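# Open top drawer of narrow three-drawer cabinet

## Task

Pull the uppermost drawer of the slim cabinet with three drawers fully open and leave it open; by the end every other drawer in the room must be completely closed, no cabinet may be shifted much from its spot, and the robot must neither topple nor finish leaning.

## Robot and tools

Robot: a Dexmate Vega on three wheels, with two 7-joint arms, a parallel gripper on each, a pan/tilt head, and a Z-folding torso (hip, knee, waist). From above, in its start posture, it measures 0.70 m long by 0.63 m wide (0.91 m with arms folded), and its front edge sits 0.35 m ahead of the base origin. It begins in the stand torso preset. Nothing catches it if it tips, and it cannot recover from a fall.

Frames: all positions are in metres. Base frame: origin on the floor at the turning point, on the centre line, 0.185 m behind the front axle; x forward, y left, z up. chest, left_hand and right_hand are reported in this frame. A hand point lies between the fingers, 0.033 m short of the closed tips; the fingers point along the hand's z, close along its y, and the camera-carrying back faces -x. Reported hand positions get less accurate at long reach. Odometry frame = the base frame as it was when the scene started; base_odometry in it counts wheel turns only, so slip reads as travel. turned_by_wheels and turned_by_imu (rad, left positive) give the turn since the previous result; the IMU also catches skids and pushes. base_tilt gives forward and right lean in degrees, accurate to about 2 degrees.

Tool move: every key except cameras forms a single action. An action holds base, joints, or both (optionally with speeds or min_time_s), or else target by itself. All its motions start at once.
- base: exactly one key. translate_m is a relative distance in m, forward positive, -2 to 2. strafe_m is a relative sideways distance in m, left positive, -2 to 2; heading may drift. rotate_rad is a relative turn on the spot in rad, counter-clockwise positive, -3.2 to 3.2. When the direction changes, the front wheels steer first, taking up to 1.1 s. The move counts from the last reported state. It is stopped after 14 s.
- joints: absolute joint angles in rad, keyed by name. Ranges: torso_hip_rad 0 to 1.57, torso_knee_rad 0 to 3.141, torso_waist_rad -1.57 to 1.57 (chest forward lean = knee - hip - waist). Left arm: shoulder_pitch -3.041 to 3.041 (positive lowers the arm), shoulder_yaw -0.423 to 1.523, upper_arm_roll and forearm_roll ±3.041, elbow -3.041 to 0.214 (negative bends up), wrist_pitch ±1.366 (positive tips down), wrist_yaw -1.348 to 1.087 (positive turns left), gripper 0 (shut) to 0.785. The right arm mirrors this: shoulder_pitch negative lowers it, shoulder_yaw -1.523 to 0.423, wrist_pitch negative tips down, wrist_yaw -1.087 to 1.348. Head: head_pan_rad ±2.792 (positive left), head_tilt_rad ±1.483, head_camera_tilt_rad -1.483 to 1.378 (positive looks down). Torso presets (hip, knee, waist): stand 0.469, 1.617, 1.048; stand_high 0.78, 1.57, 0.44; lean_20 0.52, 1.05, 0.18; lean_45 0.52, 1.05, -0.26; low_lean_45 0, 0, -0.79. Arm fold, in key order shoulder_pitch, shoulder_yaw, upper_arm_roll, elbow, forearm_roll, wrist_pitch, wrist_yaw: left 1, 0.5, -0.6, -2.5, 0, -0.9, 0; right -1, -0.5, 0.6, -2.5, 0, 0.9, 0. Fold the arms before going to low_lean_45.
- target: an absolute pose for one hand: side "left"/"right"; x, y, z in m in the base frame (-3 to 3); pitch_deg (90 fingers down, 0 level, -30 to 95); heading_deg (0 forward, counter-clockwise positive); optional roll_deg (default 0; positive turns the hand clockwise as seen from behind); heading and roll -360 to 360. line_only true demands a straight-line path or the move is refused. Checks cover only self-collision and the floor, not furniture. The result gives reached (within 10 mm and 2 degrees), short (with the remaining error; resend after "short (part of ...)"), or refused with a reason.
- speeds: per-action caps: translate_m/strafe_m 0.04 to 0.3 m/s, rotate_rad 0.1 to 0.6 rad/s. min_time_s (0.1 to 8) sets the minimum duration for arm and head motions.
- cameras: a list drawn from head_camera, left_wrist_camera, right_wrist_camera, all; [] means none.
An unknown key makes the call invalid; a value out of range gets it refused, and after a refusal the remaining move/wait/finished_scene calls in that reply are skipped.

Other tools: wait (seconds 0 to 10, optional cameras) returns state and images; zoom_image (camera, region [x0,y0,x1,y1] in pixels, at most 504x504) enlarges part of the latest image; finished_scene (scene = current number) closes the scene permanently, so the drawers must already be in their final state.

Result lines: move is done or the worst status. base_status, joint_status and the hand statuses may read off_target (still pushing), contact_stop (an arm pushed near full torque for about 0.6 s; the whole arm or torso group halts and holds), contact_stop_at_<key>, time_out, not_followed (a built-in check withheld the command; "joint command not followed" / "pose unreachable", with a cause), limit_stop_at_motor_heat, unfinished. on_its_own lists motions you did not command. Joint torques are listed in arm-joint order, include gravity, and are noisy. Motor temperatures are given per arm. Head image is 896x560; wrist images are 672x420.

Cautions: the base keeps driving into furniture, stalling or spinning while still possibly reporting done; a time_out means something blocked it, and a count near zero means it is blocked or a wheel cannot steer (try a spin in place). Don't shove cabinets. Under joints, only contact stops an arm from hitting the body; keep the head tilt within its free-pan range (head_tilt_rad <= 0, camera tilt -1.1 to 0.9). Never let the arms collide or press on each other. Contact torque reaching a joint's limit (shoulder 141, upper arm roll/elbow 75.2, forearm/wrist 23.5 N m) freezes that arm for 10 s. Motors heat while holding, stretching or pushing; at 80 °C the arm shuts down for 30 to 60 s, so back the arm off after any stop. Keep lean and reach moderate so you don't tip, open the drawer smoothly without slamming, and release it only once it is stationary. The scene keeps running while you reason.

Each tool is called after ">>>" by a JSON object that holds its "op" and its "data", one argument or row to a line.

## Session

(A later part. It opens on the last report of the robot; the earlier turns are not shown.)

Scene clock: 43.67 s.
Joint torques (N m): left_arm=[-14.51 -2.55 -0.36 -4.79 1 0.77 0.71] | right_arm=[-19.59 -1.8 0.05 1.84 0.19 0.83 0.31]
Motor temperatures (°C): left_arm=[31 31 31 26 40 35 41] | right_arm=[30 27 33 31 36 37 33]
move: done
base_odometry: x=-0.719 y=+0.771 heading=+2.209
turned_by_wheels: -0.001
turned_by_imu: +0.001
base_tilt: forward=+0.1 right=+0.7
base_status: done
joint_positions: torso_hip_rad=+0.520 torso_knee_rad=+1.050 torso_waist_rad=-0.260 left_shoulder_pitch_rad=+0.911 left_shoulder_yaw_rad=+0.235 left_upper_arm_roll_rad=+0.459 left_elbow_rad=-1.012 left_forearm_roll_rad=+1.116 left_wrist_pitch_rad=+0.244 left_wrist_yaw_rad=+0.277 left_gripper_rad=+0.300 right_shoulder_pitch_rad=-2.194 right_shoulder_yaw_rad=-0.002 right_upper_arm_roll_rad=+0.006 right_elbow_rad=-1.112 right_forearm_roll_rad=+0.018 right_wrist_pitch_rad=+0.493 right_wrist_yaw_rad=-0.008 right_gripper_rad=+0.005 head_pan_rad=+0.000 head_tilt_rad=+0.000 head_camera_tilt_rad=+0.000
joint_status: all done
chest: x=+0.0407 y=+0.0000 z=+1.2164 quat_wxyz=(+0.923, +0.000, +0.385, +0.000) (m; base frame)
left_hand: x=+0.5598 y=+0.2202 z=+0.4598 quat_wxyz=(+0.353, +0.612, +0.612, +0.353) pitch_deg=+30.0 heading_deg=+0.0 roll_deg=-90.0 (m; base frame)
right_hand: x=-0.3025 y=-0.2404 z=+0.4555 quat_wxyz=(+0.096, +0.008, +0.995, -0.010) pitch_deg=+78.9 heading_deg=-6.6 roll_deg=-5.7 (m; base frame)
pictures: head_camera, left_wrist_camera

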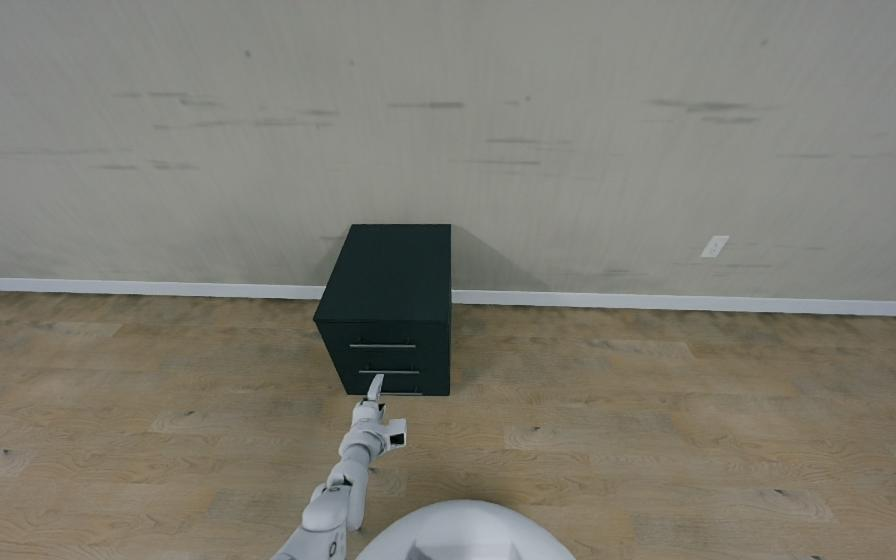

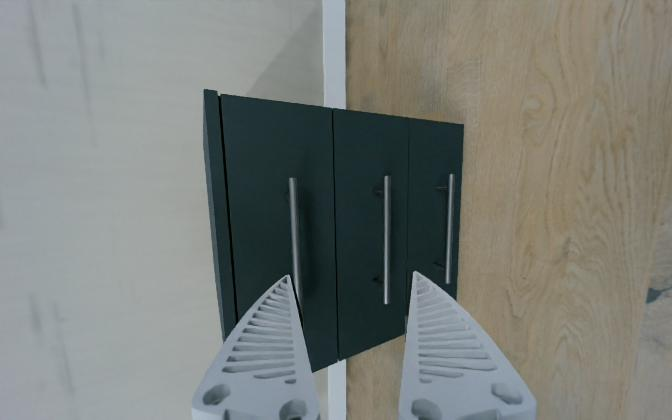

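>>> {"op": "move", "data": {
  "target": {"side":"left","x":0.56,"y":0.215,"z":0.415,"pitch_deg":25,"heading_deg":0,"roll_deg":90},
  "cameras": ["left_wrist_camera"]
}}

>>> {"op": "move", "data": {
  "base": {"translate_m": 0.12},
  "cameras": ["head_camera", "left_wrist_camera"]
}}

Scene clock: 44.37 s.
Joint torques (N m): left_arm=[-14.93 -2.48 0.19 -4.22 0.69 -0.48 1.06] | right_arm=[-20.64 -0.62 0.42 1.98 0.03 1.07 -0.23]
Motor temperatures (°C): left_arm=[31 31 31 26 40 35 41] | right_arm=[30 27 33 31 36 37 33]
move: refused
base_odometry: x=-0.719 y=+0.771 heading=+2.209
turned_by_wheels: +0.000
turned_by_imu: +0.000
base_tilt: forward=+0.0 right=+0.7
base_status: not commanded
joint_positions: torso_hip_rad=+0.520 torso_knee_rad=+1.050 torso_waist_rad=-0.260 left_shoulder_pitch_rad=+0.911 left_shoulder_yaw_rad=+0.235 left_upper_arm_roll_rad=+0.459 left_elbow_rad=-1.012 left_forearm_roll_rad=+1.116 left_wrist_pitch_rad=+0.244 left_wrist_yaw_rad=+0.277 left_gripper_rad=+0.300 right_shoulder_pitch_rad=-2.194 right_shoulder_yaw_rad=-0.002 right_upper_arm_roll_rad=+0.006 right_elbow_rad=-1.112 right_forearm_roll_rad=+0.018 right_wrist_pitch_rad=+0.493 right_wrist_yaw_rad=-0.008 right_gripper_rad=+0.005 head_pan_rad=+0.000 head_tilt_rad=+0.000 head_camera_tilt_rad=+0.000
joint_status: not commanded
chest: x=+0.0407 y=+0.0000 z=+1.2164 quat_wxyz=(+0.923, +0.000, +0.385, +0.000) (m; base frame)
left_hand: x=+0.5598 y=+0.2202 z=+0.4598 quat_wxyz=(+0.353, +0.612, +0.612, +0.353) pitch_deg=+30.0 heading_deg=+0.0 roll_deg=-90.0 (m; base frame)
left_hand_status: refused: no posture of the arm gets there (out of reach): the closest leaves the hand 2.4 cm and 0 deg from the pose. Nothing moved.
right_hand: x=-0.3025 y=-0.2404 z=+0.4555 quat_wxyz=(+0.096, +0.008, +0.995, -0.010) pitch_deg=+78.9 heading_deg=-6.6 roll_deg=-5.7 (m; base frame)
pictures: left_wrist_camera

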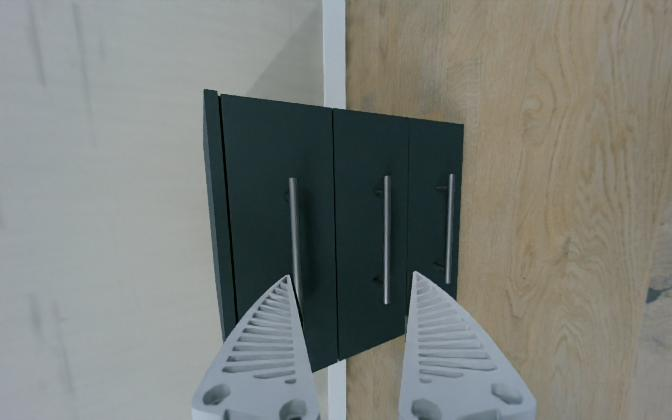

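not run: a stop came earlier in this reply.

>>> {"op": "move", "data": {
  "joints": {"torso_waist_rad":-0.45,"left_shoulder_pitch_rad":0.72,"head_camera_tilt_rad":-0.2},
  "cameras": []
}}

>>> {"op": "move", "data": {
  "target": {"side":"left","x":0.58,"y":0.215,"z":0.415,"pitch_deg":20,"heading_deg":0,"roll_deg":90},
  "cameras": ["left_wrist_camera"]
}}

Scene clock: 46.70 s.
Joint torques (N m): left_arm=[-14.73 -2.16 -0.14 -5.22 0.87 -0.36 0.99] | right_arm=[-21.82 -1.96 0.21 3.66 0.27 1.05 0.01]
Motor temperatures (°C): left_arm=[31 31 31 26 40 35 41] | right_arm=[30 27 33 31 36 37 33]
move: done
base_odometry: x=-0.719 y=+0.771 heading=+2.209
turned_by_wheels: +0.000
turned_by_imu: +0.000
base_tilt: forward=+0.0 right=+0.8
base_status: not commanded
joint_positions: torso_hip_rad=+0.520 torso_knee_rad=+1.050 torso_waist_rad=-0.450 left_shoulder_pitch_rad=+0.724 left_shoulder_yaw_rad=+0.235 left_upper_arm_roll_rad=+0.459 left_elbow_rad=-1.012 left_forearm_roll_rad=+1.116 left_wrist_pitch_rad=+0.244 left_wrist_yaw_rad=+0.277 left_gripper_rad=+0.300 right_shoulder_pitch_rad=-2.194 right_shoulder_yaw_rad=-0.002 right_upper_arm_roll_rad=+0.006 right_elbow_rad=-1.112 right_forearm_roll_rad=+0.018 right_wrist_pitch_rad=+0.493 right_wrist_yaw_rad=-0.008 right_gripper_rad=+0.005 head_pan_rad=+0.000 head_tilt_rad=+0.000 head_camera_tilt_rad=-0.200
joint_status: all done
chest: x=+0.1029 y=+0.0000 z=+1.1581 quat_wxyz=(+0.882, +0.000, +0.471, +0.000) (m; base frame)
left_hand: x=+0.6193 y=+0.2202 z=+0.3998 quat_wxyz=(+0.352, +0.613, +0.613, +0.352) pitch_deg=+30.2 heading_deg=+0.0 roll_deg=-90.0 (m; base frame)
right_hand: x=-0.3778 y=-0.2404 z=+0.4757 quat_wxyz=(+0.001, +0.007, +1.000, -0.011) pitch_deg=+88.7 heading_deg=-83.0 roll_deg=-82.3 (m; base frame)
pictures: none
No camera images: "cameras" was empty.

Scene clock: 49.50 s.
Joint torques (N m): left_arm=[-12.88 -0.53 0.89 -3.68 0.07 0.34 1.41] | right_arm=[-21.48 -0.56 -0.12 4.79 0.2 1.06 0.08]
Motor temperatures (°C): left_arm=[31 31 31 26 40 35 41] | right_arm=[30 27 33 31 36 37 33]
move: done
base_odometry: x=-0.719 y=+0.771 heading=+2.209
turned_by_wheels: +0.000
turned_by_imu: +0.000
base_tilt: forward=+0.0 right=+0.7
base_status: not commanded
joint_positions: torso_hip_rad=+0.520 torso_knee_rad=+1.050 torso_waist_rad=-0.450 left_shoulder_pitch_rad=+0.744 left_shoulder_yaw_rad=+0.174 left_upper_arm_roll_rad=+0.466 left_elbow_rad=-0.799 left_forearm_roll_rad=+1.114 left_wrist_pitch_rad=+0.198 left_wrist_yaw_rad=+0.662 left_gripper_rad=+0.300 right_shoulder_pitch_rad=-2.194 right_shoulder_yaw_rad=-0.002 right_upper_arm_roll_rad=+0.006 right_elbow_rad=-1.112 right_forearm_roll_rad=+0.018 right_wrist_pitch_rad=+0.493 right_wrist_yaw_rad=-0.008 right_gripper_rad=+0.005 head_pan_rad=+0.000 head_tilt_rad=+0.000 head_camera_tilt_rad=-0.200
joint_status: not commanded
chest: x=+0.1029 y=+0.0000 z=+1.1581 quat_wxyz=(+0.882, +0.000, +0.471, +0.000) (m; base frame)
left_hand: x=+0.5803 y=+0.2153 z=+0.4146 quat_wxyz=(+0.405, +0.580, +0.580, +0.405) pitch_deg=+20.1 heading_deg=+0.0 roll_deg=-90.0 (m; base frame)
left_hand_status: reached (straight line, planned for 1.6 s): 1 mm and 0.1 deg off.
right_hand: x=-0.3778 y=-0.2404 z=+0.4757 quat_wxyz=(+0.001, +0.007, +1.000, -0.011) pitch_deg=+88.7 heading_deg=-83.0 roll_deg=-82.3 (m; base frame)
pictures: left_wrist_camera

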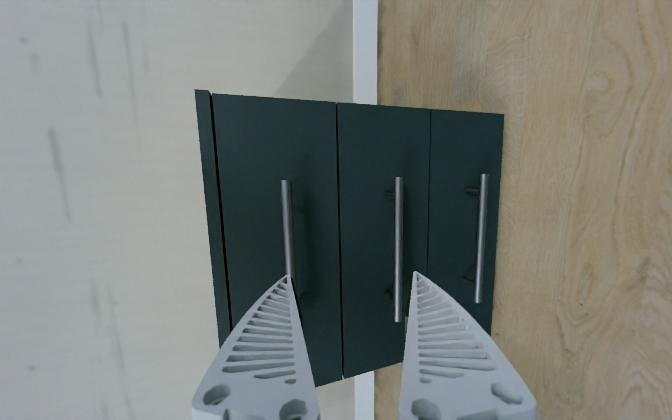

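>>> {"op": "move", "data": {
  "base": {"translate_m": 0.13},
  "speeds": {"translate_m": 0.15},
  "cameras": ["head_camera","left_wrist_camera"]
}}

Scene clock: 51.63 s.
Joint torques (N m): left_arm=[-11.52 -3.08 1.09 -4.15 0.32 -0.64 1.53] | right_arm=[-22.5 -1.18 0.02 3.95 -0.04 0.92 -0.12]
Motor temperatures (°C): left_arm=[31 31 31 26 40 35 41] | right_arm=[30 27 33 31 36 37 33]
move: done
base_odometry: x=-0.796 y=+0.876 heading=+2.208
turned_by_wheels: -0.001
turned_by_imu: -0.001
base_tilt: forward=+0.1 right=+0.7
base_status: done
joint_positions: torso_hip_rad=+0.520 torso_knee_rad=+1.050 torso_waist_rad=-0.450 left_shoulder_pitch_rad=+0.744 left_shoulder_yaw_rad=+0.173 left_upper_arm_roll_rad=+0.466 left_elbow_rad=-0.796 left_forearm_roll_rad=+1.114 left_wrist_pitch_rad=+0.197 left_wrist_yaw_rad=+0.666 left_gripper_rad=+0.300 right_shoulder_pitch_rad=-2.194 right_shoulder_yaw_rad=-0.002 right_upper_arm_roll_rad=+0.006 right_elbow_rad=-1.112 right_forearm_roll_rad=+0.018 right_wrist_pitch_rad=+0.493 right_wrist_yaw_rad=-0.008 right_gripper_rad=+0.005 head_pan_rad=+0.000 head_tilt_rad=+0.000 head_camera_tilt_rad=-0.200
joint_status: not commanded
chest: x=+0.1029 y=+0.0000 z=+1.1581 quat_wxyz=(+0.882, +0.000, +0.471, +0.000) (m; base frame)
left_hand: x=+0.5798 y=+0.2152 z=+0.4148 quat_wxyz=(+0.405, +0.579, +0.579, +0.406) pitch_deg=+20.0 heading_deg=+0.0 roll_deg=-90.0 (m; base frame)
right_hand: x=-0.3778 y=-0.2404 z=+0.4757 quat_wxyz=(+0.001, +0.007, +1.000, -0.011) pitch_deg=+88.7 heading_deg=-83.0 roll_deg=-82.2 (m; base frame)
pictures: head_camera, left_wrist_camera

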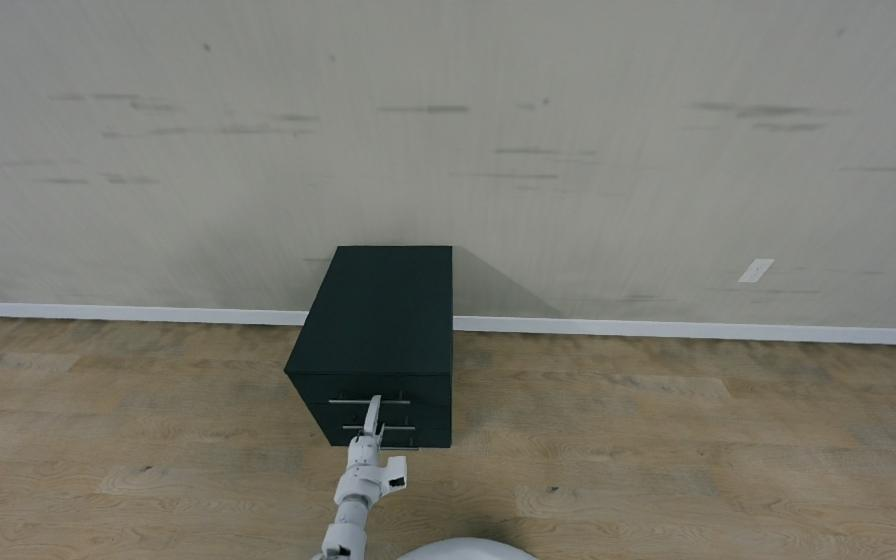

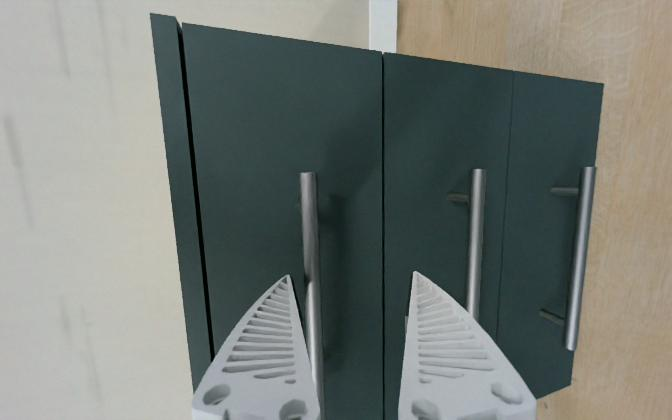

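>>> {"op": "move", "data": {
  "target": {"side":"left","x":0.58,"y":0.215,"z":0.424,"pitch_deg":20,"heading_deg":0,"roll_deg":90},
  "cameras": []
}}

>>> {"op": "move", "data": {
  "base": {"translate_m": 0.06},
  "speeds": {"translate_m": 0.06},
  "cameras": ["head_camera","left_wrist_camera"]
}}

Scene clock: 53.93 s.
Joint torques (N m): left_arm=[-2 2.56 -4.93 -4.48 0.61 0.61 0.94] | right_arm=[-21 -0.26 0.76 3.02 0.13 0.74 0.02]
Motor temperatures (°C): left_arm=[31 31 31 26 40 35 41] | right_arm=[30 27 33 31 36 37 33]
move: done
base_odometry: x=-0.796 y=+0.876 heading=+2.208
turned_by_wheels: +0.000
turned_by_imu: +0.000
base_tilt: forward=+0.0 right=+0.8
base_status: not commanded
joint_positions: torso_hip_rad=+0.520 torso_knee_rad=+1.050 torso_waist_rad=-0.450 left_shoulder_pitch_rad=+0.787 left_shoulder_yaw_rad=+0.196 left_upper_arm_roll_rad=+0.461 left_elbow_rad=-0.897 left_forearm_roll_rad=+1.121 left_wrist_pitch_rad=+0.221 left_wrist_yaw_rad=+0.618 left_gripper_rad=+0.300 right_shoulder_pitch_rad=-2.194 right_shoulder_yaw_rad=-0.002 right_upper_arm_roll_rad=+0.006 right_elbow_rad=-1.112 right_forearm_roll_rad=+0.018 right_wrist_pitch_rad=+0.493 right_wrist_yaw_rad=-0.008 right_gripper_rad=+0.005 head_pan_rad=+0.000 head_tilt_rad=+0.000 head_camera_tilt_rad=-0.200
joint_status: not commanded
chest: x=+0.1029 y=+0.0000 z=+1.1581 quat_wxyz=(+0.882, +0.000, +0.471, +0.000) (m; base frame)
left_hand: x=+0.5800 y=+0.2148 z=+0.4236 quat_wxyz=(+0.406, +0.579, +0.579, +0.405) pitch_deg=+20.0 heading_deg=+0.0 roll_deg=+90.0 (m; base frame)
left_hand_status: reached (straight line, planned for 0.7 s): 0 mm and 0.0 deg off.
right_hand: x=-0.3778 y=-0.2404 z=+0.4757 quat_wxyz=(+0.001, +0.007, +1.000, -0.011) pitch_deg=+88.7 heading_deg=-83.0 roll_deg=-82.2 (m; base frame)
pictures: none
No camera images: "cameras" was empty.

Scene clock: 55.57 s.
Joint torques (N m): left_arm=[-14.73 3 -6.65 -7.88 0.6 0.26 1] | right_arm=[-22 -0.98 0.11 3.45 0.01 0.62 -0.11]
Motor temperatures (°C): left_arm=[31 31 31 26 40 35 41] | right_arm=[30 27 33 31 36 37 33]
move: done
base_odometry: x=-0.832 y=+0.924 heading=+2.208
turned_by_wheels: +0.000
turned_by_imu: +0.000
base_tilt: forward=+0.0 right=+0.7
base_status: done
joint_positions: torso_hip_rad=+0.520 torso_knee_rad=+1.050 torso_waist_rad=-0.450 left_shoulder_pitch_rad=+0.789 left_shoulder_yaw_rad=+0.197 left_upper_arm_roll_rad=+0.461 left_elbow_rad=-0.901 left_forearm_roll_rad=+1.121 left_wrist_pitch_rad=+0.222 left_wrist_yaw_rad=+0.616 left_gripper_rad=+0.300 right_shoulder_pitch_rad=-2.194 right_shoulder_yaw_rad=-0.002 right_upper_arm_roll_rad=+0.006 right_elbow_rad=-1.112 right_forearm_roll_rad=+0.018 right_wrist_pitch_rad=+0.493 right_wrist_yaw_rad=-0.008 right_gripper_rad=+0.005 head_pan_rad=+0.000 head_tilt_rad=+0.000 head_camera_tilt_rad=-0.200
joint_status: not commanded
chest: x=+0.1028 y=+0.0000 z=+1.1581 quat_wxyz=(+0.882, +0.000, +0.471, +0.000) (m; base frame)
left_hand: x=+0.5795 y=+0.2149 z=+0.4237 quat_wxyz=(+0.405, +0.579, +0.579, +0.405) pitch_deg=+20.0 heading_deg=+0.0 roll_deg=-90.0 (m; base frame)
right_hand: x=-0.3778 y=-0.2404 z=+0.4757 quat_wxyz=(+0.002, +0.007, +1.000, -0.011) pitch_deg=+88.7 heading_deg=-82.6 roll_deg=-81.8 (m; base frame)
pictures: head_camera, left_wrist_camera

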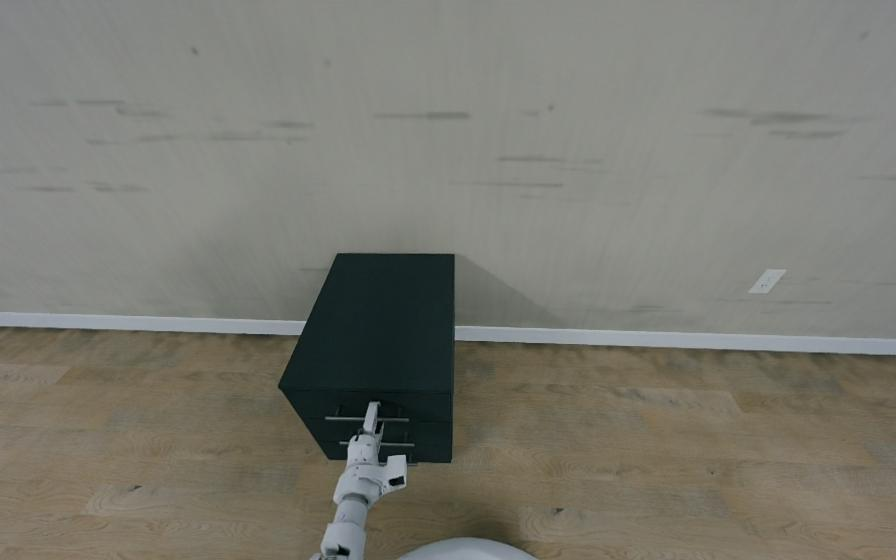

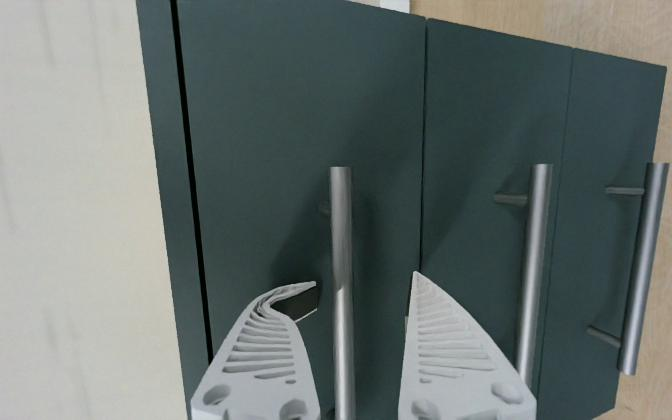

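>>> {"op": "move", "data": {
  "base": {"translate_m": -0.012},
  "cameras": []
}}

>>> {"op": "move", "data": {
  "joints": {"left_gripper_rad": 0.0},
  "cameras": ["left_wrist_camera"]
}}

>>> {"op": "move", "data": {
  "base": {"translate_m": -0.12},
  "speeds": {"translate_m": 0.06},
  "cameras": ["head_camera","left_wrist_camera"]
}}

Scene clock: 56.50 s.
Joint torques (N m): left_arm=[-15.57 2.18 -5.62 -7.5 0.73 0.15 2.02] | right_arm=[-21.14 -1.12 0.56 3.43 -0.07 -0.37 -0.14]
Motor temperatures (°C): left_arm=[31 31 31 26 40 35 41] | right_arm=[30 27 33 31 36 37 33]
move: done
base_odometry: x=-0.825 y=+0.914 heading=+2.207
turned_by_wheels: +0.000
turned_by_imu: +0.000
base_tilt: forward=+0.1 right=+0.8
base_status: done
joint_positions: torso_hip_rad=+0.520 torso_knee_rad=+1.050 torso_waist_rad=-0.450 left_shoulder_pitch_rad=+0.789 left_shoulder_yaw_rad=+0.197 left_upper_arm_roll_rad=+0.461 left_elbow_rad=-0.901 left_forearm_roll_rad=+1.121 left_wrist_pitch_rad=+0.222 left_wrist_yaw_rad=+0.615 left_gripper_rad=+0.300 right_shoulder_pitch_rad=-2.194 right_shoulder_yaw_rad=-0.002 right_upper_arm_roll_rad=+0.006 right_elbow_rad=-1.112 right_forearm_roll_rad=+0.018 right_wrist_pitch_rad=+0.493 right_wrist_yaw_rad=-0.008 right_gripper_rad=+0.005 head_pan_rad=+0.000 head_tilt_rad=+0.000 head_camera_tilt_rad=-0.200
joint_status: not commanded
chest: x=+0.1028 y=+0.0000 z=+1.1581 quat_wxyz=(+0.882, +0.000, +0.471, +0.000) (m; base frame)
left_hand: x=+0.5795 y=+0.2149 z=+0.4235 quat_wxyz=(+0.405, +0.580, +0.579, +0.405) pitch_deg=+20.1 heading_deg=+0.0 roll_deg=+90.0 (m; base frame)
right_hand: x=-0.3778 y=-0.2404 z=+0.4757 quat_wxyz=(+0.001, +0.007, +1.000, -0.011) pitch_deg=+88.7 heading_deg=-82.9 roll_deg=-82.2 (m; base frame)
pictures: none
No camera images: "cameras" was empty.

Scene clock: 57.33 s.
Joint torques (N m): left_arm=[-1.77 1.66 -3.19 -0.34 -0.25 -0.12 -1.62] | right_arm=[-23.04 -2.18 0.66 2.7 0.16 0.66 -0.03]
Motor temperatures (°C): left_arm=[31 31 31 26 40 35 41] | right_arm=[30 27 33 31 36 37 33]
move: done
base_odometry: x=-0.825 y=+0.914 heading=+2.207
turned_by_wheels: +0.000
turned_by_imu: +0.000
base_tilt: forward=+0.1 right=+0.8
base_status: not commanded
joint_positions: torso_hip_rad=+0.520 torso_knee_rad=+1.050 torso_waist_rad=-0.450 left_shoulder_pitch_rad=+0.789 left_shoulder_yaw_rad=+0.197 left_upper_arm_roll_rad=+0.460 left_elbow_rad=-0.902 left_forearm_roll_rad=+1.122 left_wrist_pitch_rad=+0.222 left_wrist_yaw_rad=+0.617 left_gripper_rad=+0.000 right_shoulder_pitch_rad=-2.194 right_shoulder_yaw_rad=-0.002 right_upper_arm_roll_rad=+0.006 right_elbow_rad=-1.112 right_forearm_roll_rad=+0.018 right_wrist_pitch_rad=+0.493 right_wrist_yaw_rad=-0.008 right_gripper_rad=+0.005 head_pan_rad=+0.000 head_tilt_rad=+0.000 head_camera_tilt_rad=-0.200
joint_status: all done
chest: x=+0.1027 y=+0.0000 z=+1.1582 quat_wxyz=(+0.882, +0.000, +0.471, +0.000) (m; base frame)
left_hand: x=+0.5804 y=+0.2148 z=+0.4248 quat_wxyz=(+0.406, +0.579, +0.579, +0.406) pitch_deg=+19.9 heading_deg=+0.0 roll_deg=+90.0 (m; base frame)
right_hand: x=-0.3778 y=-0.2404 z=+0.4757 quat_wxyz=(+0.002, +0.007, +1.000, -0.011) pitch_deg=+88.7 heading_deg=-82.2 roll_deg=-81.4 (m; base frame)
pictures: left_wrist_camera

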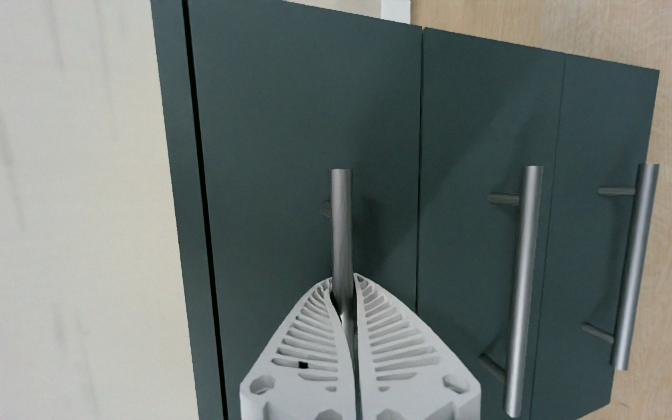

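Scene clock: 60.00 s.
Joint torques (N m): left_arm=[2.96 -1.41 0.8 -1.26 0.23 -2.36 -1.86] | right_arm=[-21.78 -0.12 0.64 3.59 0.12 0.18 -0.11]
Motor temperatures (°C): left_arm=[31 31 31 26 40 35 41] | right_arm=[30 27 33 31 36 37 33]
move: done
base_odometry: x=-0.753 y=+0.818 heading=+2.209
turned_by_wheels: +0.001
turned_by_imu: +0.003
base_tilt: forward=+0.0 right=+0.7
base_status: done
joint_positions: torso_hip_rad=+0.520 torso_knee_rad=+1.050 torso_waist_rad=-0.450 left_shoulder_pitch_rad=+0.789 left_shoulder_yaw_rad=+0.197 left_upper_arm_roll_rad=+0.460 left_elbow_rad=-0.902 left_forearm_roll_rad=+1.121 left_wrist_pitch_rad=+0.223 left_wrist_yaw_rad=+0.617 left_gripper_rad=+0.000 right_shoulder_pitch_rad=-2.194 right_shoulder_yaw_rad=-0.002 right_upper_arm_roll_rad=+0.006 right_elbow_rad=-1.112 right_forearm_roll_rad=+0.018 right_wrist_pitch_rad=+0.493 right_wrist_yaw_rad=-0.008 right_gripper_rad=+0.005 head_pan_rad=+0.000 head_tilt_rad=+0.000 head_camera_tilt_rad=-0.200
joint_status: not commanded
chest: x=+0.1026 y=+0.0000 z=+1.1582 quat_wxyz=(+0.882, +0.000, +0.470, +0.000) (m; base frame)
left_hand: x=+0.5805 y=+0.2153 z=+0.4249 quat_wxyz=(+0.406, +0.579, +0.579, +0.406) pitch_deg=+19.9 heading_deg=+0.0 roll_deg=-90.0 (m; base frame)
right_hand: x=-0.3778 y=-0.2404 z=+0.4756 quat_wxyz=(+0.002, +0.007, +1.000, -0.011) pitch_deg=+88.7 heading_deg=-81.9 roll_deg=-81.1 (m; base frame)
pictures: head_camera, left_wrist_camera

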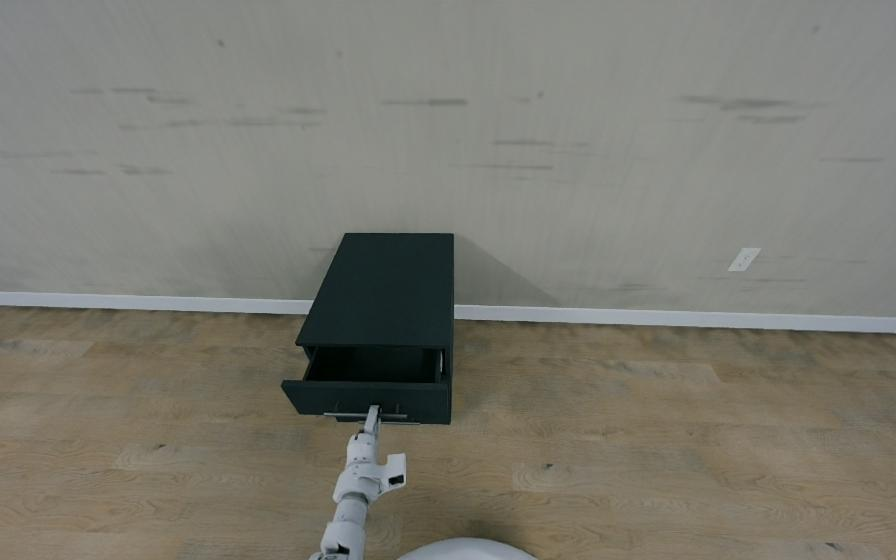

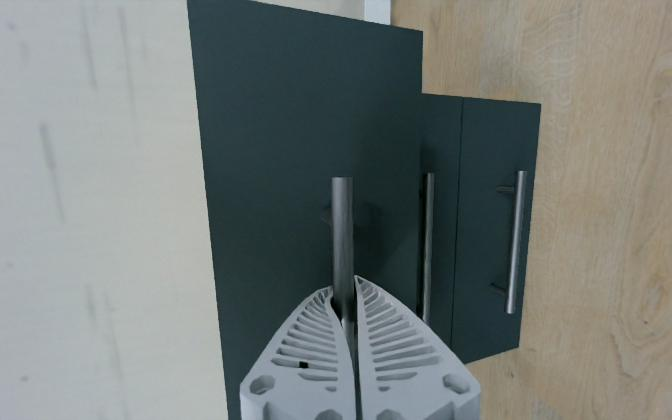

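Works beautifully. Continue in steps.

>>> {"op": "move", "data": {
  "base": {"translate_m": -0.18},
  "speeds": {"translate_m": 0.08},
  "cameras": ["head_camera"]
}}

>>> {"op": "move", "data": {
  "base": {"translate_m": -0.1},
  "speeds": {"translate_m": 0.05},
  "cameras": ["head_camera","left_wrist_camera"]
}}

Scene clock: 63.37 s.
Joint torques (N m): left_arm=[2.63 -2.43 3.71 -0.5 1.32 -3.18 -1.78] | right_arm=[-22.16 -1.23 0.13 3.45 0.24 0.91 0]
Motor temperatures (°C): left_arm=[31 31 31 26 40 35 41] | right_arm=[30 27 33 31 36 37 33]
move: done
base_odometry: x=-0.646 y=+0.674 heading=+2.208
turned_by_wheels: -0.001
turned_by_imu: -0.002
base_tilt: forward=+0.0 right=+0.7
base_status: done
joint_positions: torso_hip_rad=+0.520 torso_knee_rad=+1.050 torso_waist_rad=-0.450 left_shoulder_pitch_rad=+0.789 left_shoulder_yaw_rad=+0.197 left_upper_arm_roll_rad=+0.460 left_elbow_rad=-0.901 left_forearm_roll_rad=+1.121 left_wrist_pitch_rad=+0.223 left_wrist_yaw_rad=+0.617 left_gripper_rad=+0.000 right_shoulder_pitch_rad=-2.194 right_shoulder_yaw_rad=-0.002 right_upper_arm_roll_rad=+0.006 right_elbow_rad=-1.112 right_forearm_roll_rad=+0.018 right_wrist_pitch_rad=+0.493 right_wrist_yaw_rad=-0.008 right_gripper_rad=+0.005 head_pan_rad=+0.000 head_tilt_rad=+0.000 head_camera_tilt_rad=-0.200
joint_status: not commanded
chest: x=+0.1026 y=+0.0000 z=+1.1582 quat_wxyz=(+0.882, +0.000, +0.470, +0.000) (m; base frame)
left_hand: x=+0.5805 y=+0.2156 z=+0.4249 quat_wxyz=(+0.406, +0.579, +0.579, +0.407) pitch_deg=+19.9 heading_deg=+0.1 roll_deg=-90.0 (m; base frame)
right_hand: x=-0.3778 y=-0.2404 z=+0.4756 quat_wxyz=(+0.002, +0.007, +1.000, -0.011) pitch_deg=+88.7 heading_deg=-81.9 roll_deg=-81.1 (m; base frame)
pictures: head_camera

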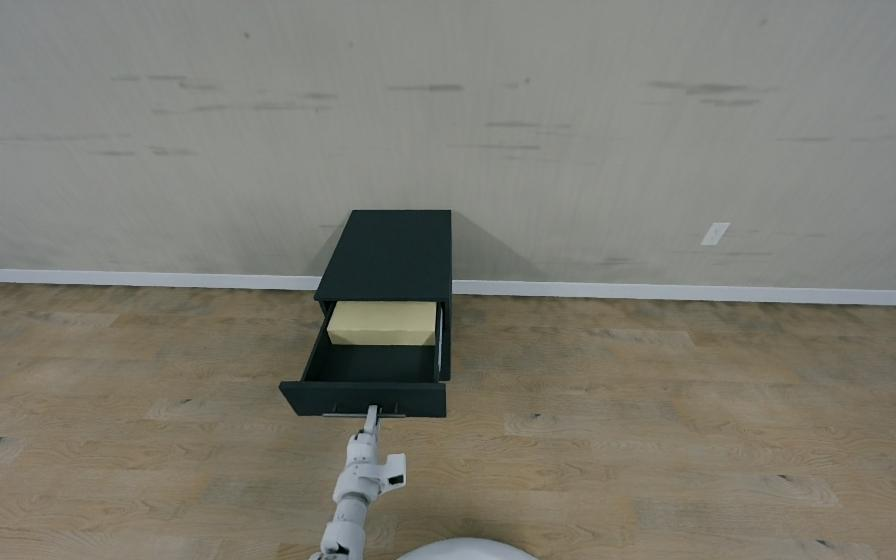

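Scene clock: 66.17 s.
Joint torques (N m): left_arm=[11.83 -3.02 4.06 6.2 -0.58 -1.29 -3.46] | right_arm=[-22.31 -2.79 0.44 4.02 0.12 0.09 -0.18]
Motor temperatures (°C): left_arm=[31 31 31 26 40 35 41] | right_arm=[30 27 33 31 36 36 33]
move: done
base_odometry: x=-0.586 y=+0.593 heading=+2.207
turned_by_wheels: -0.001
turned_by_imu: -0.001
base_tilt: forward=+0.0 right=+0.7
base_status: done
joint_positions: torso_hip_rad=+0.520 torso_knee_rad=+1.050 torso_waist_rad=-0.450 left_shoulder_pitch_rad=+0.788 left_shoulder_yaw_rad=+0.197 left_upper_arm_roll_rad=+0.460 left_elbow_rad=-0.902 left_forearm_roll_rad=+1.122 left_wrist_pitch_rad=+0.222 left_wrist_yaw_rad=+0.617 left_gripper_rad=+0.000 right_shoulder_pitch_rad=-2.194 right_shoulder_yaw_rad=-0.002 right_upper_arm_roll_rad=+0.006 right_elbow_rad=-1.112 right_forearm_roll_rad=+0.018 right_wrist_pitch_rad=+0.493 right_wrist_yaw_rad=-0.008 right_gripper_rad=+0.005 head_pan_rad=+0.000 head_tilt_rad=+0.000 head_camera_tilt_rad=-0.200
joint_status: not commanded
chest: x=+0.1026 y=+0.0000 z=+1.1583 quat_wxyz=(+0.882, +0.000, +0.470, +0.000) (m; base frame)
left_hand: x=+0.5812 y=+0.2152 z=+0.4257 quat_wxyz=(+0.407, +0.578, +0.579, +0.407) pitch_deg=+19.8 heading_deg=+0.0 roll_deg=-90.0 (m; base frame)
right_hand: x=-0.3777 y=-0.2404 z=+0.4756 quat_wxyz=(+0.002, +0.007, +1.000, -0.011) pitch_deg=+88.7 heading_deg=-81.4 roll_deg=-80.6 (m; base frame)
pictures: head_camera, left_wrist_camera

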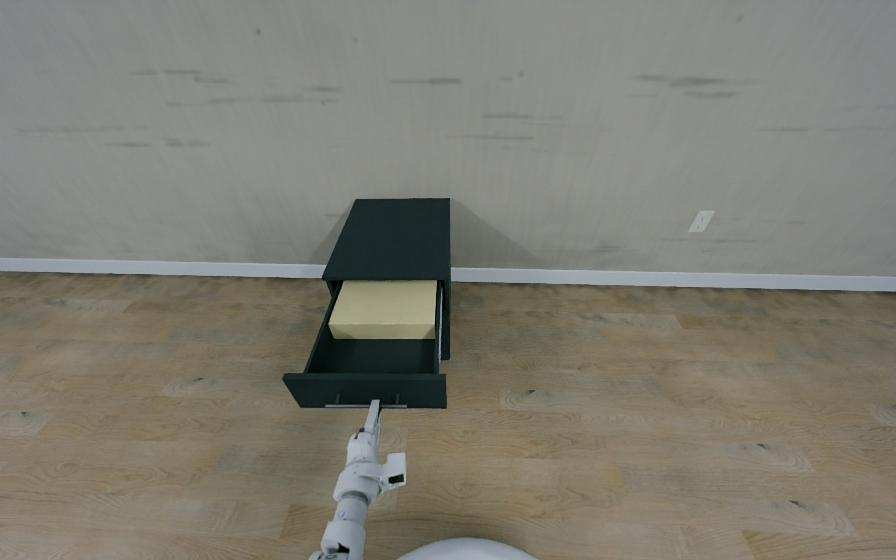

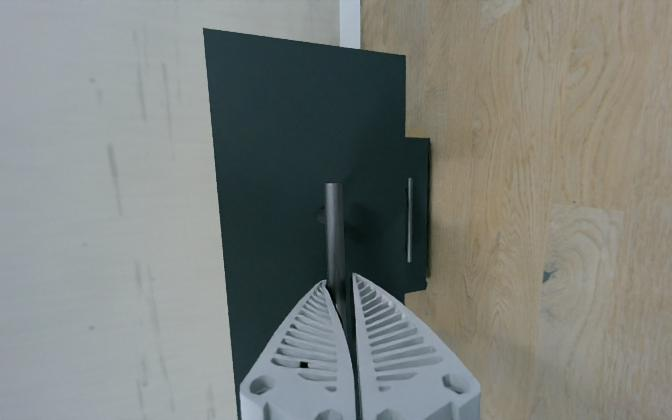

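>>> {"op": "move", "data": {
  "base": {"translate_m": -0.015},
  "speeds": {"translate_m": 0.04},
  "cameras": ["head_camera","left_wrist_camera"]
}}

Scene clock: 67.77 s.
Joint torques (N m): left_arm=[10.45 -1.91 4.53 3 -0.87 -0.82 -3.52] | right_arm=[-22.43 -0.79 0.75 3.78 0.11 0.45 0.18]
Motor temperatures (°C): left_arm=[31 31 31 26 40 35 41] | right_arm=[30 27 33 31 36 36 33]
move: done
base_odometry: x=-0.577 y=+0.581 heading=+2.206
turned_by_wheels: -0.001
turned_by_imu: +0.000
base_tilt: forward=+0.0 right=+0.8
base_status: done
joint_positions: torso_hip_rad=+0.520 torso_knee_rad=+1.050 torso_waist_rad=-0.450 left_shoulder_pitch_rad=+0.788 left_shoulder_yaw_rad=+0.197 left_upper_arm_roll_rad=+0.460 left_elbow_rad=-0.902 left_forearm_roll_rad=+1.122 left_wrist_pitch_rad=+0.222 left_wrist_yaw_rad=+0.617 left_gripper_rad=+0.000 right_shoulder_pitch_rad=-2.194 right_shoulder_yaw_rad=-0.002 right_upper_arm_roll_rad=+0.006 right_elbow_rad=-1.112 right_forearm_roll_rad=+0.018 right_wrist_pitch_rad=+0.493 right_wrist_yaw_rad=-0.008 right_gripper_rad=+0.005 head_pan_rad=+0.000 head_tilt_rad=+0.000 head_camera_tilt_rad=-0.200
joint_status: not commanded
chest: x=+0.1026 y=+0.0000 z=+1.1583 quat_wxyz=(+0.882, +0.000, +0.470, +0.000) (m; base frame)
left_hand: x=+0.5811 y=+0.2152 z=+0.4256 quat_wxyz=(+0.406, +0.578, +0.579, +0.407) pitch_deg=+19.8 heading_deg=+0.0 roll_deg=-90.0 (m; base frame)
right_hand: x=-0.3777 y=-0.2404 z=+0.4756 quat_wxyz=(+0.002, +0.007, +1.000, -0.011) pitch_deg=+88.7 heading_deg=-81.4 roll_deg=-80.6 (m; base frame)
pictures: head_camera, left_wrist_camera

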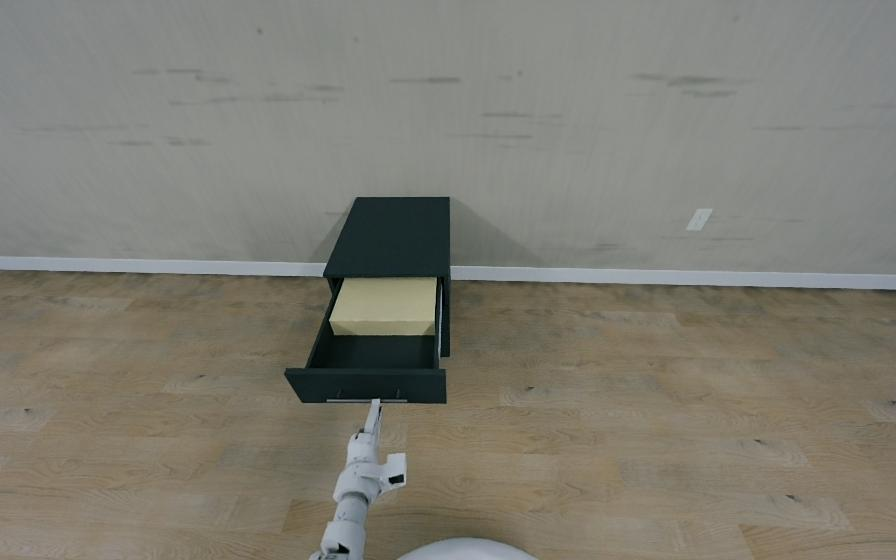

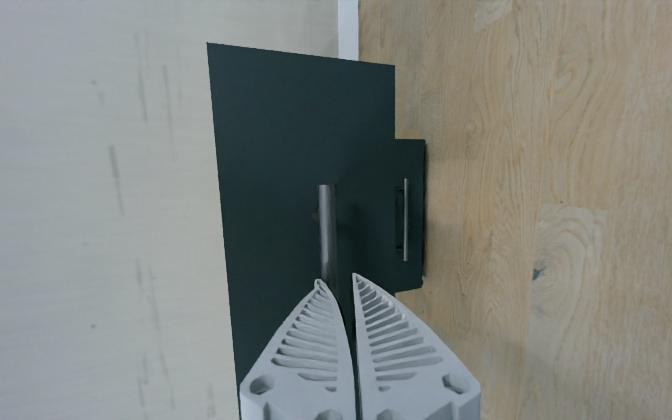

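>>> {"op": "move", "data": {
  "joints": {"left_gripper_rad": 0.3},
  "cameras": []
}}

>>> {"op": "move", "data": {
  "base": {"translate_m": -0.2},
  "speeds": {"translate_m": 0.1},
  "cameras": ["head_camera","left_wrist_camera"]
}}

Scene clock: 68.83 s.
Joint torques (N m): left_arm=[-1.82 -1.98 0.83 -4.1 0.46 -0.38 1] | right_arm=[-22.74 -1.58 0.02 3.31 0.11 0.39 -0.05]
Motor temperatures (°C): left_arm=[31 31 31 26 40 35 41] | right_arm=[30 27 33 31 36 36 33]
move: done
base_odometry: x=-0.577 y=+0.581 heading=+2.206
turned_by_wheels: +0.000
turned_by_imu: +0.000
base_tilt: forward=+0.0 right=+0.7
base_status: not commanded
joint_positions: torso_hip_rad=+0.520 torso_knee_rad=+1.050 torso_waist_rad=-0.450 left_shoulder_pitch_rad=+0.789 left_shoulder_yaw_rad=+0.197 left_upper_arm_roll_rad=+0.460 left_elbow_rad=-0.901 left_forearm_roll_rad=+1.121 left_wrist_pitch_rad=+0.222 left_wrist_yaw_rad=+0.616 left_gripper_rad=+0.300 right_shoulder_pitch_rad=-2.194 right_shoulder_yaw_rad=-0.002 right_upper_arm_roll_rad=+0.006 right_elbow_rad=-1.112 right_forearm_roll_rad=+0.018 right_wrist_pitch_rad=+0.493 right_wrist_yaw_rad=-0.008 right_gripper_rad=+0.005 head_pan_rad=+0.000 head_tilt_rad=+0.000 head_camera_tilt_rad=-0.200
joint_status: all done
chest: x=+0.1028 y=+0.0000 z=+1.1581 quat_wxyz=(+0.882, +0.000, +0.471, +0.000) (m; base frame)
left_hand: x=+0.5801 y=+0.2152 z=+0.4242 quat_wxyz=(+0.406, +0.579, +0.579, +0.406) pitch_deg=+20.0 heading_deg=+0.0 roll_deg=-90.0 (m; base frame)
right_hand: x=-0.3778 y=-0.2404 z=+0.4757 quat_wxyz=(+0.002, +0.007, +1.000, -0.011) pitch_deg=+88.7 heading_deg=-82.5 roll_deg=-81.7 (m; base frame)
pictures: none
No camera images: "cameras" was empty.

Scene clock: 71.93 s.
Joint torques (N m): left_arm=[-3.39 -2.57 0.49 -4.06 0.41 0.37 1.09] | right_arm=[-22.24 -1.53 0.44 2.86 0.05 0.05 0]
Motor temperatures (°C): left_arm=[31 31 31 26 40 35 41] | right_arm=[30 27 33 31 36 36 33]
move: done
base_odometry: x=-0.458 y=+0.420 heading=+2.206
turned_by_wheels: -0.001
turned_by_imu: +0.000
base_tilt: forward=+0.0 right=+0.8
base_status: done
joint_positions: torso_hip_rad=+0.520 torso_knee_rad=+1.050 torso_waist_rad=-0.450 left_shoulder_pitch_rad=+0.789 left_shoulder_yaw_rad=+0.197 left_upper_arm_roll_rad=+0.460 left_elbow_rad=-0.901 left_forearm_roll_rad=+1.121 left_wrist_pitch_rad=+0.222 left_wrist_yaw_rad=+0.616 left_gripper_rad=+0.300 right_shoulder_pitch_rad=-2.194 right_shoulder_yaw_rad=-0.002 right_upper_arm_roll_rad=+0.006 right_elbow_rad=-1.112 right_forearm_roll_rad=+0.018 right_wrist_pitch_rad=+0.493 right_wrist_yaw_rad=-0.008 right_gripper_rad=+0.005 head_pan_rad=+0.000 head_tilt_rad=+0.000 head_camera_tilt_rad=-0.200
joint_status: not commanded
chest: x=+0.1028 y=+0.0000 z=+1.1581 quat_wxyz=(+0.882, +0.000, +0.471, +0.000) (m; base frame)
left_hand: x=+0.5801 y=+0.2152 z=+0.4241 quat_wxyz=(+0.405, +0.579, +0.579, +0.406) pitch_deg=+20.0 heading_deg=+0.0 roll_deg=-90.0 (m; base frame)
right_hand: x=-0.3778 y=-0.2404 z=+0.4757 quat_wxyz=(+0.001, +0.007, +1.000, -0.011) pitch_deg=+88.7 heading_deg=-82.8 roll_deg=-82.0 (m; base frame)
pictures: head_camera, left_wrist_camera

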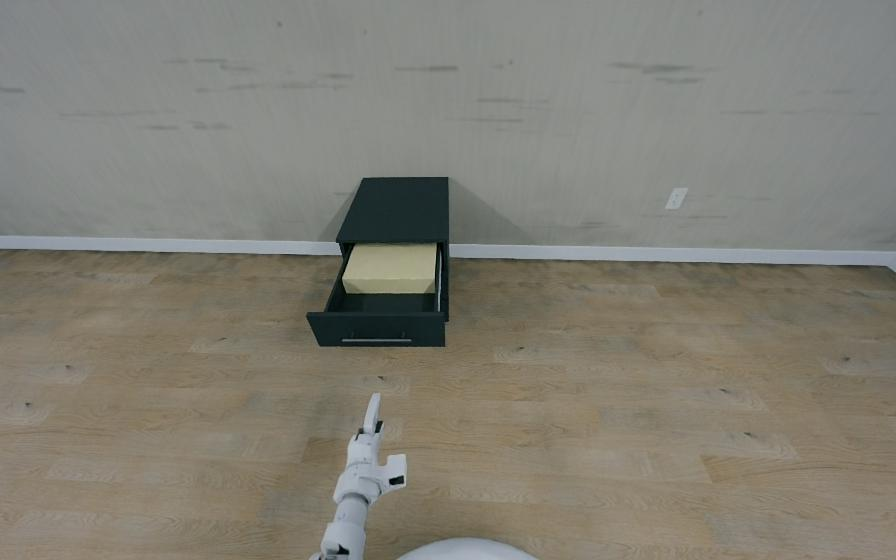

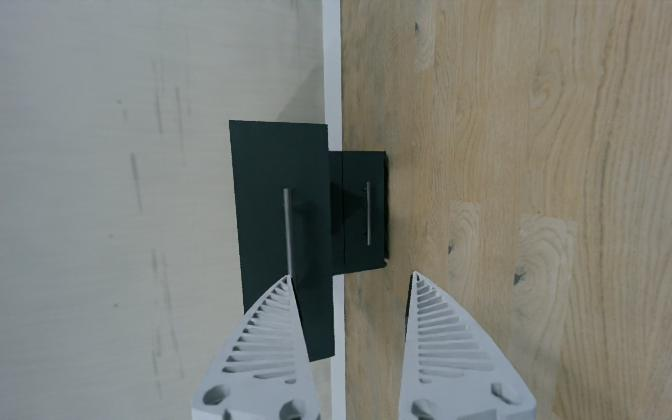

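>>> {"op": "finished_scene", "data": {
  "scene": 1
}}

The scene is finished: the task was done.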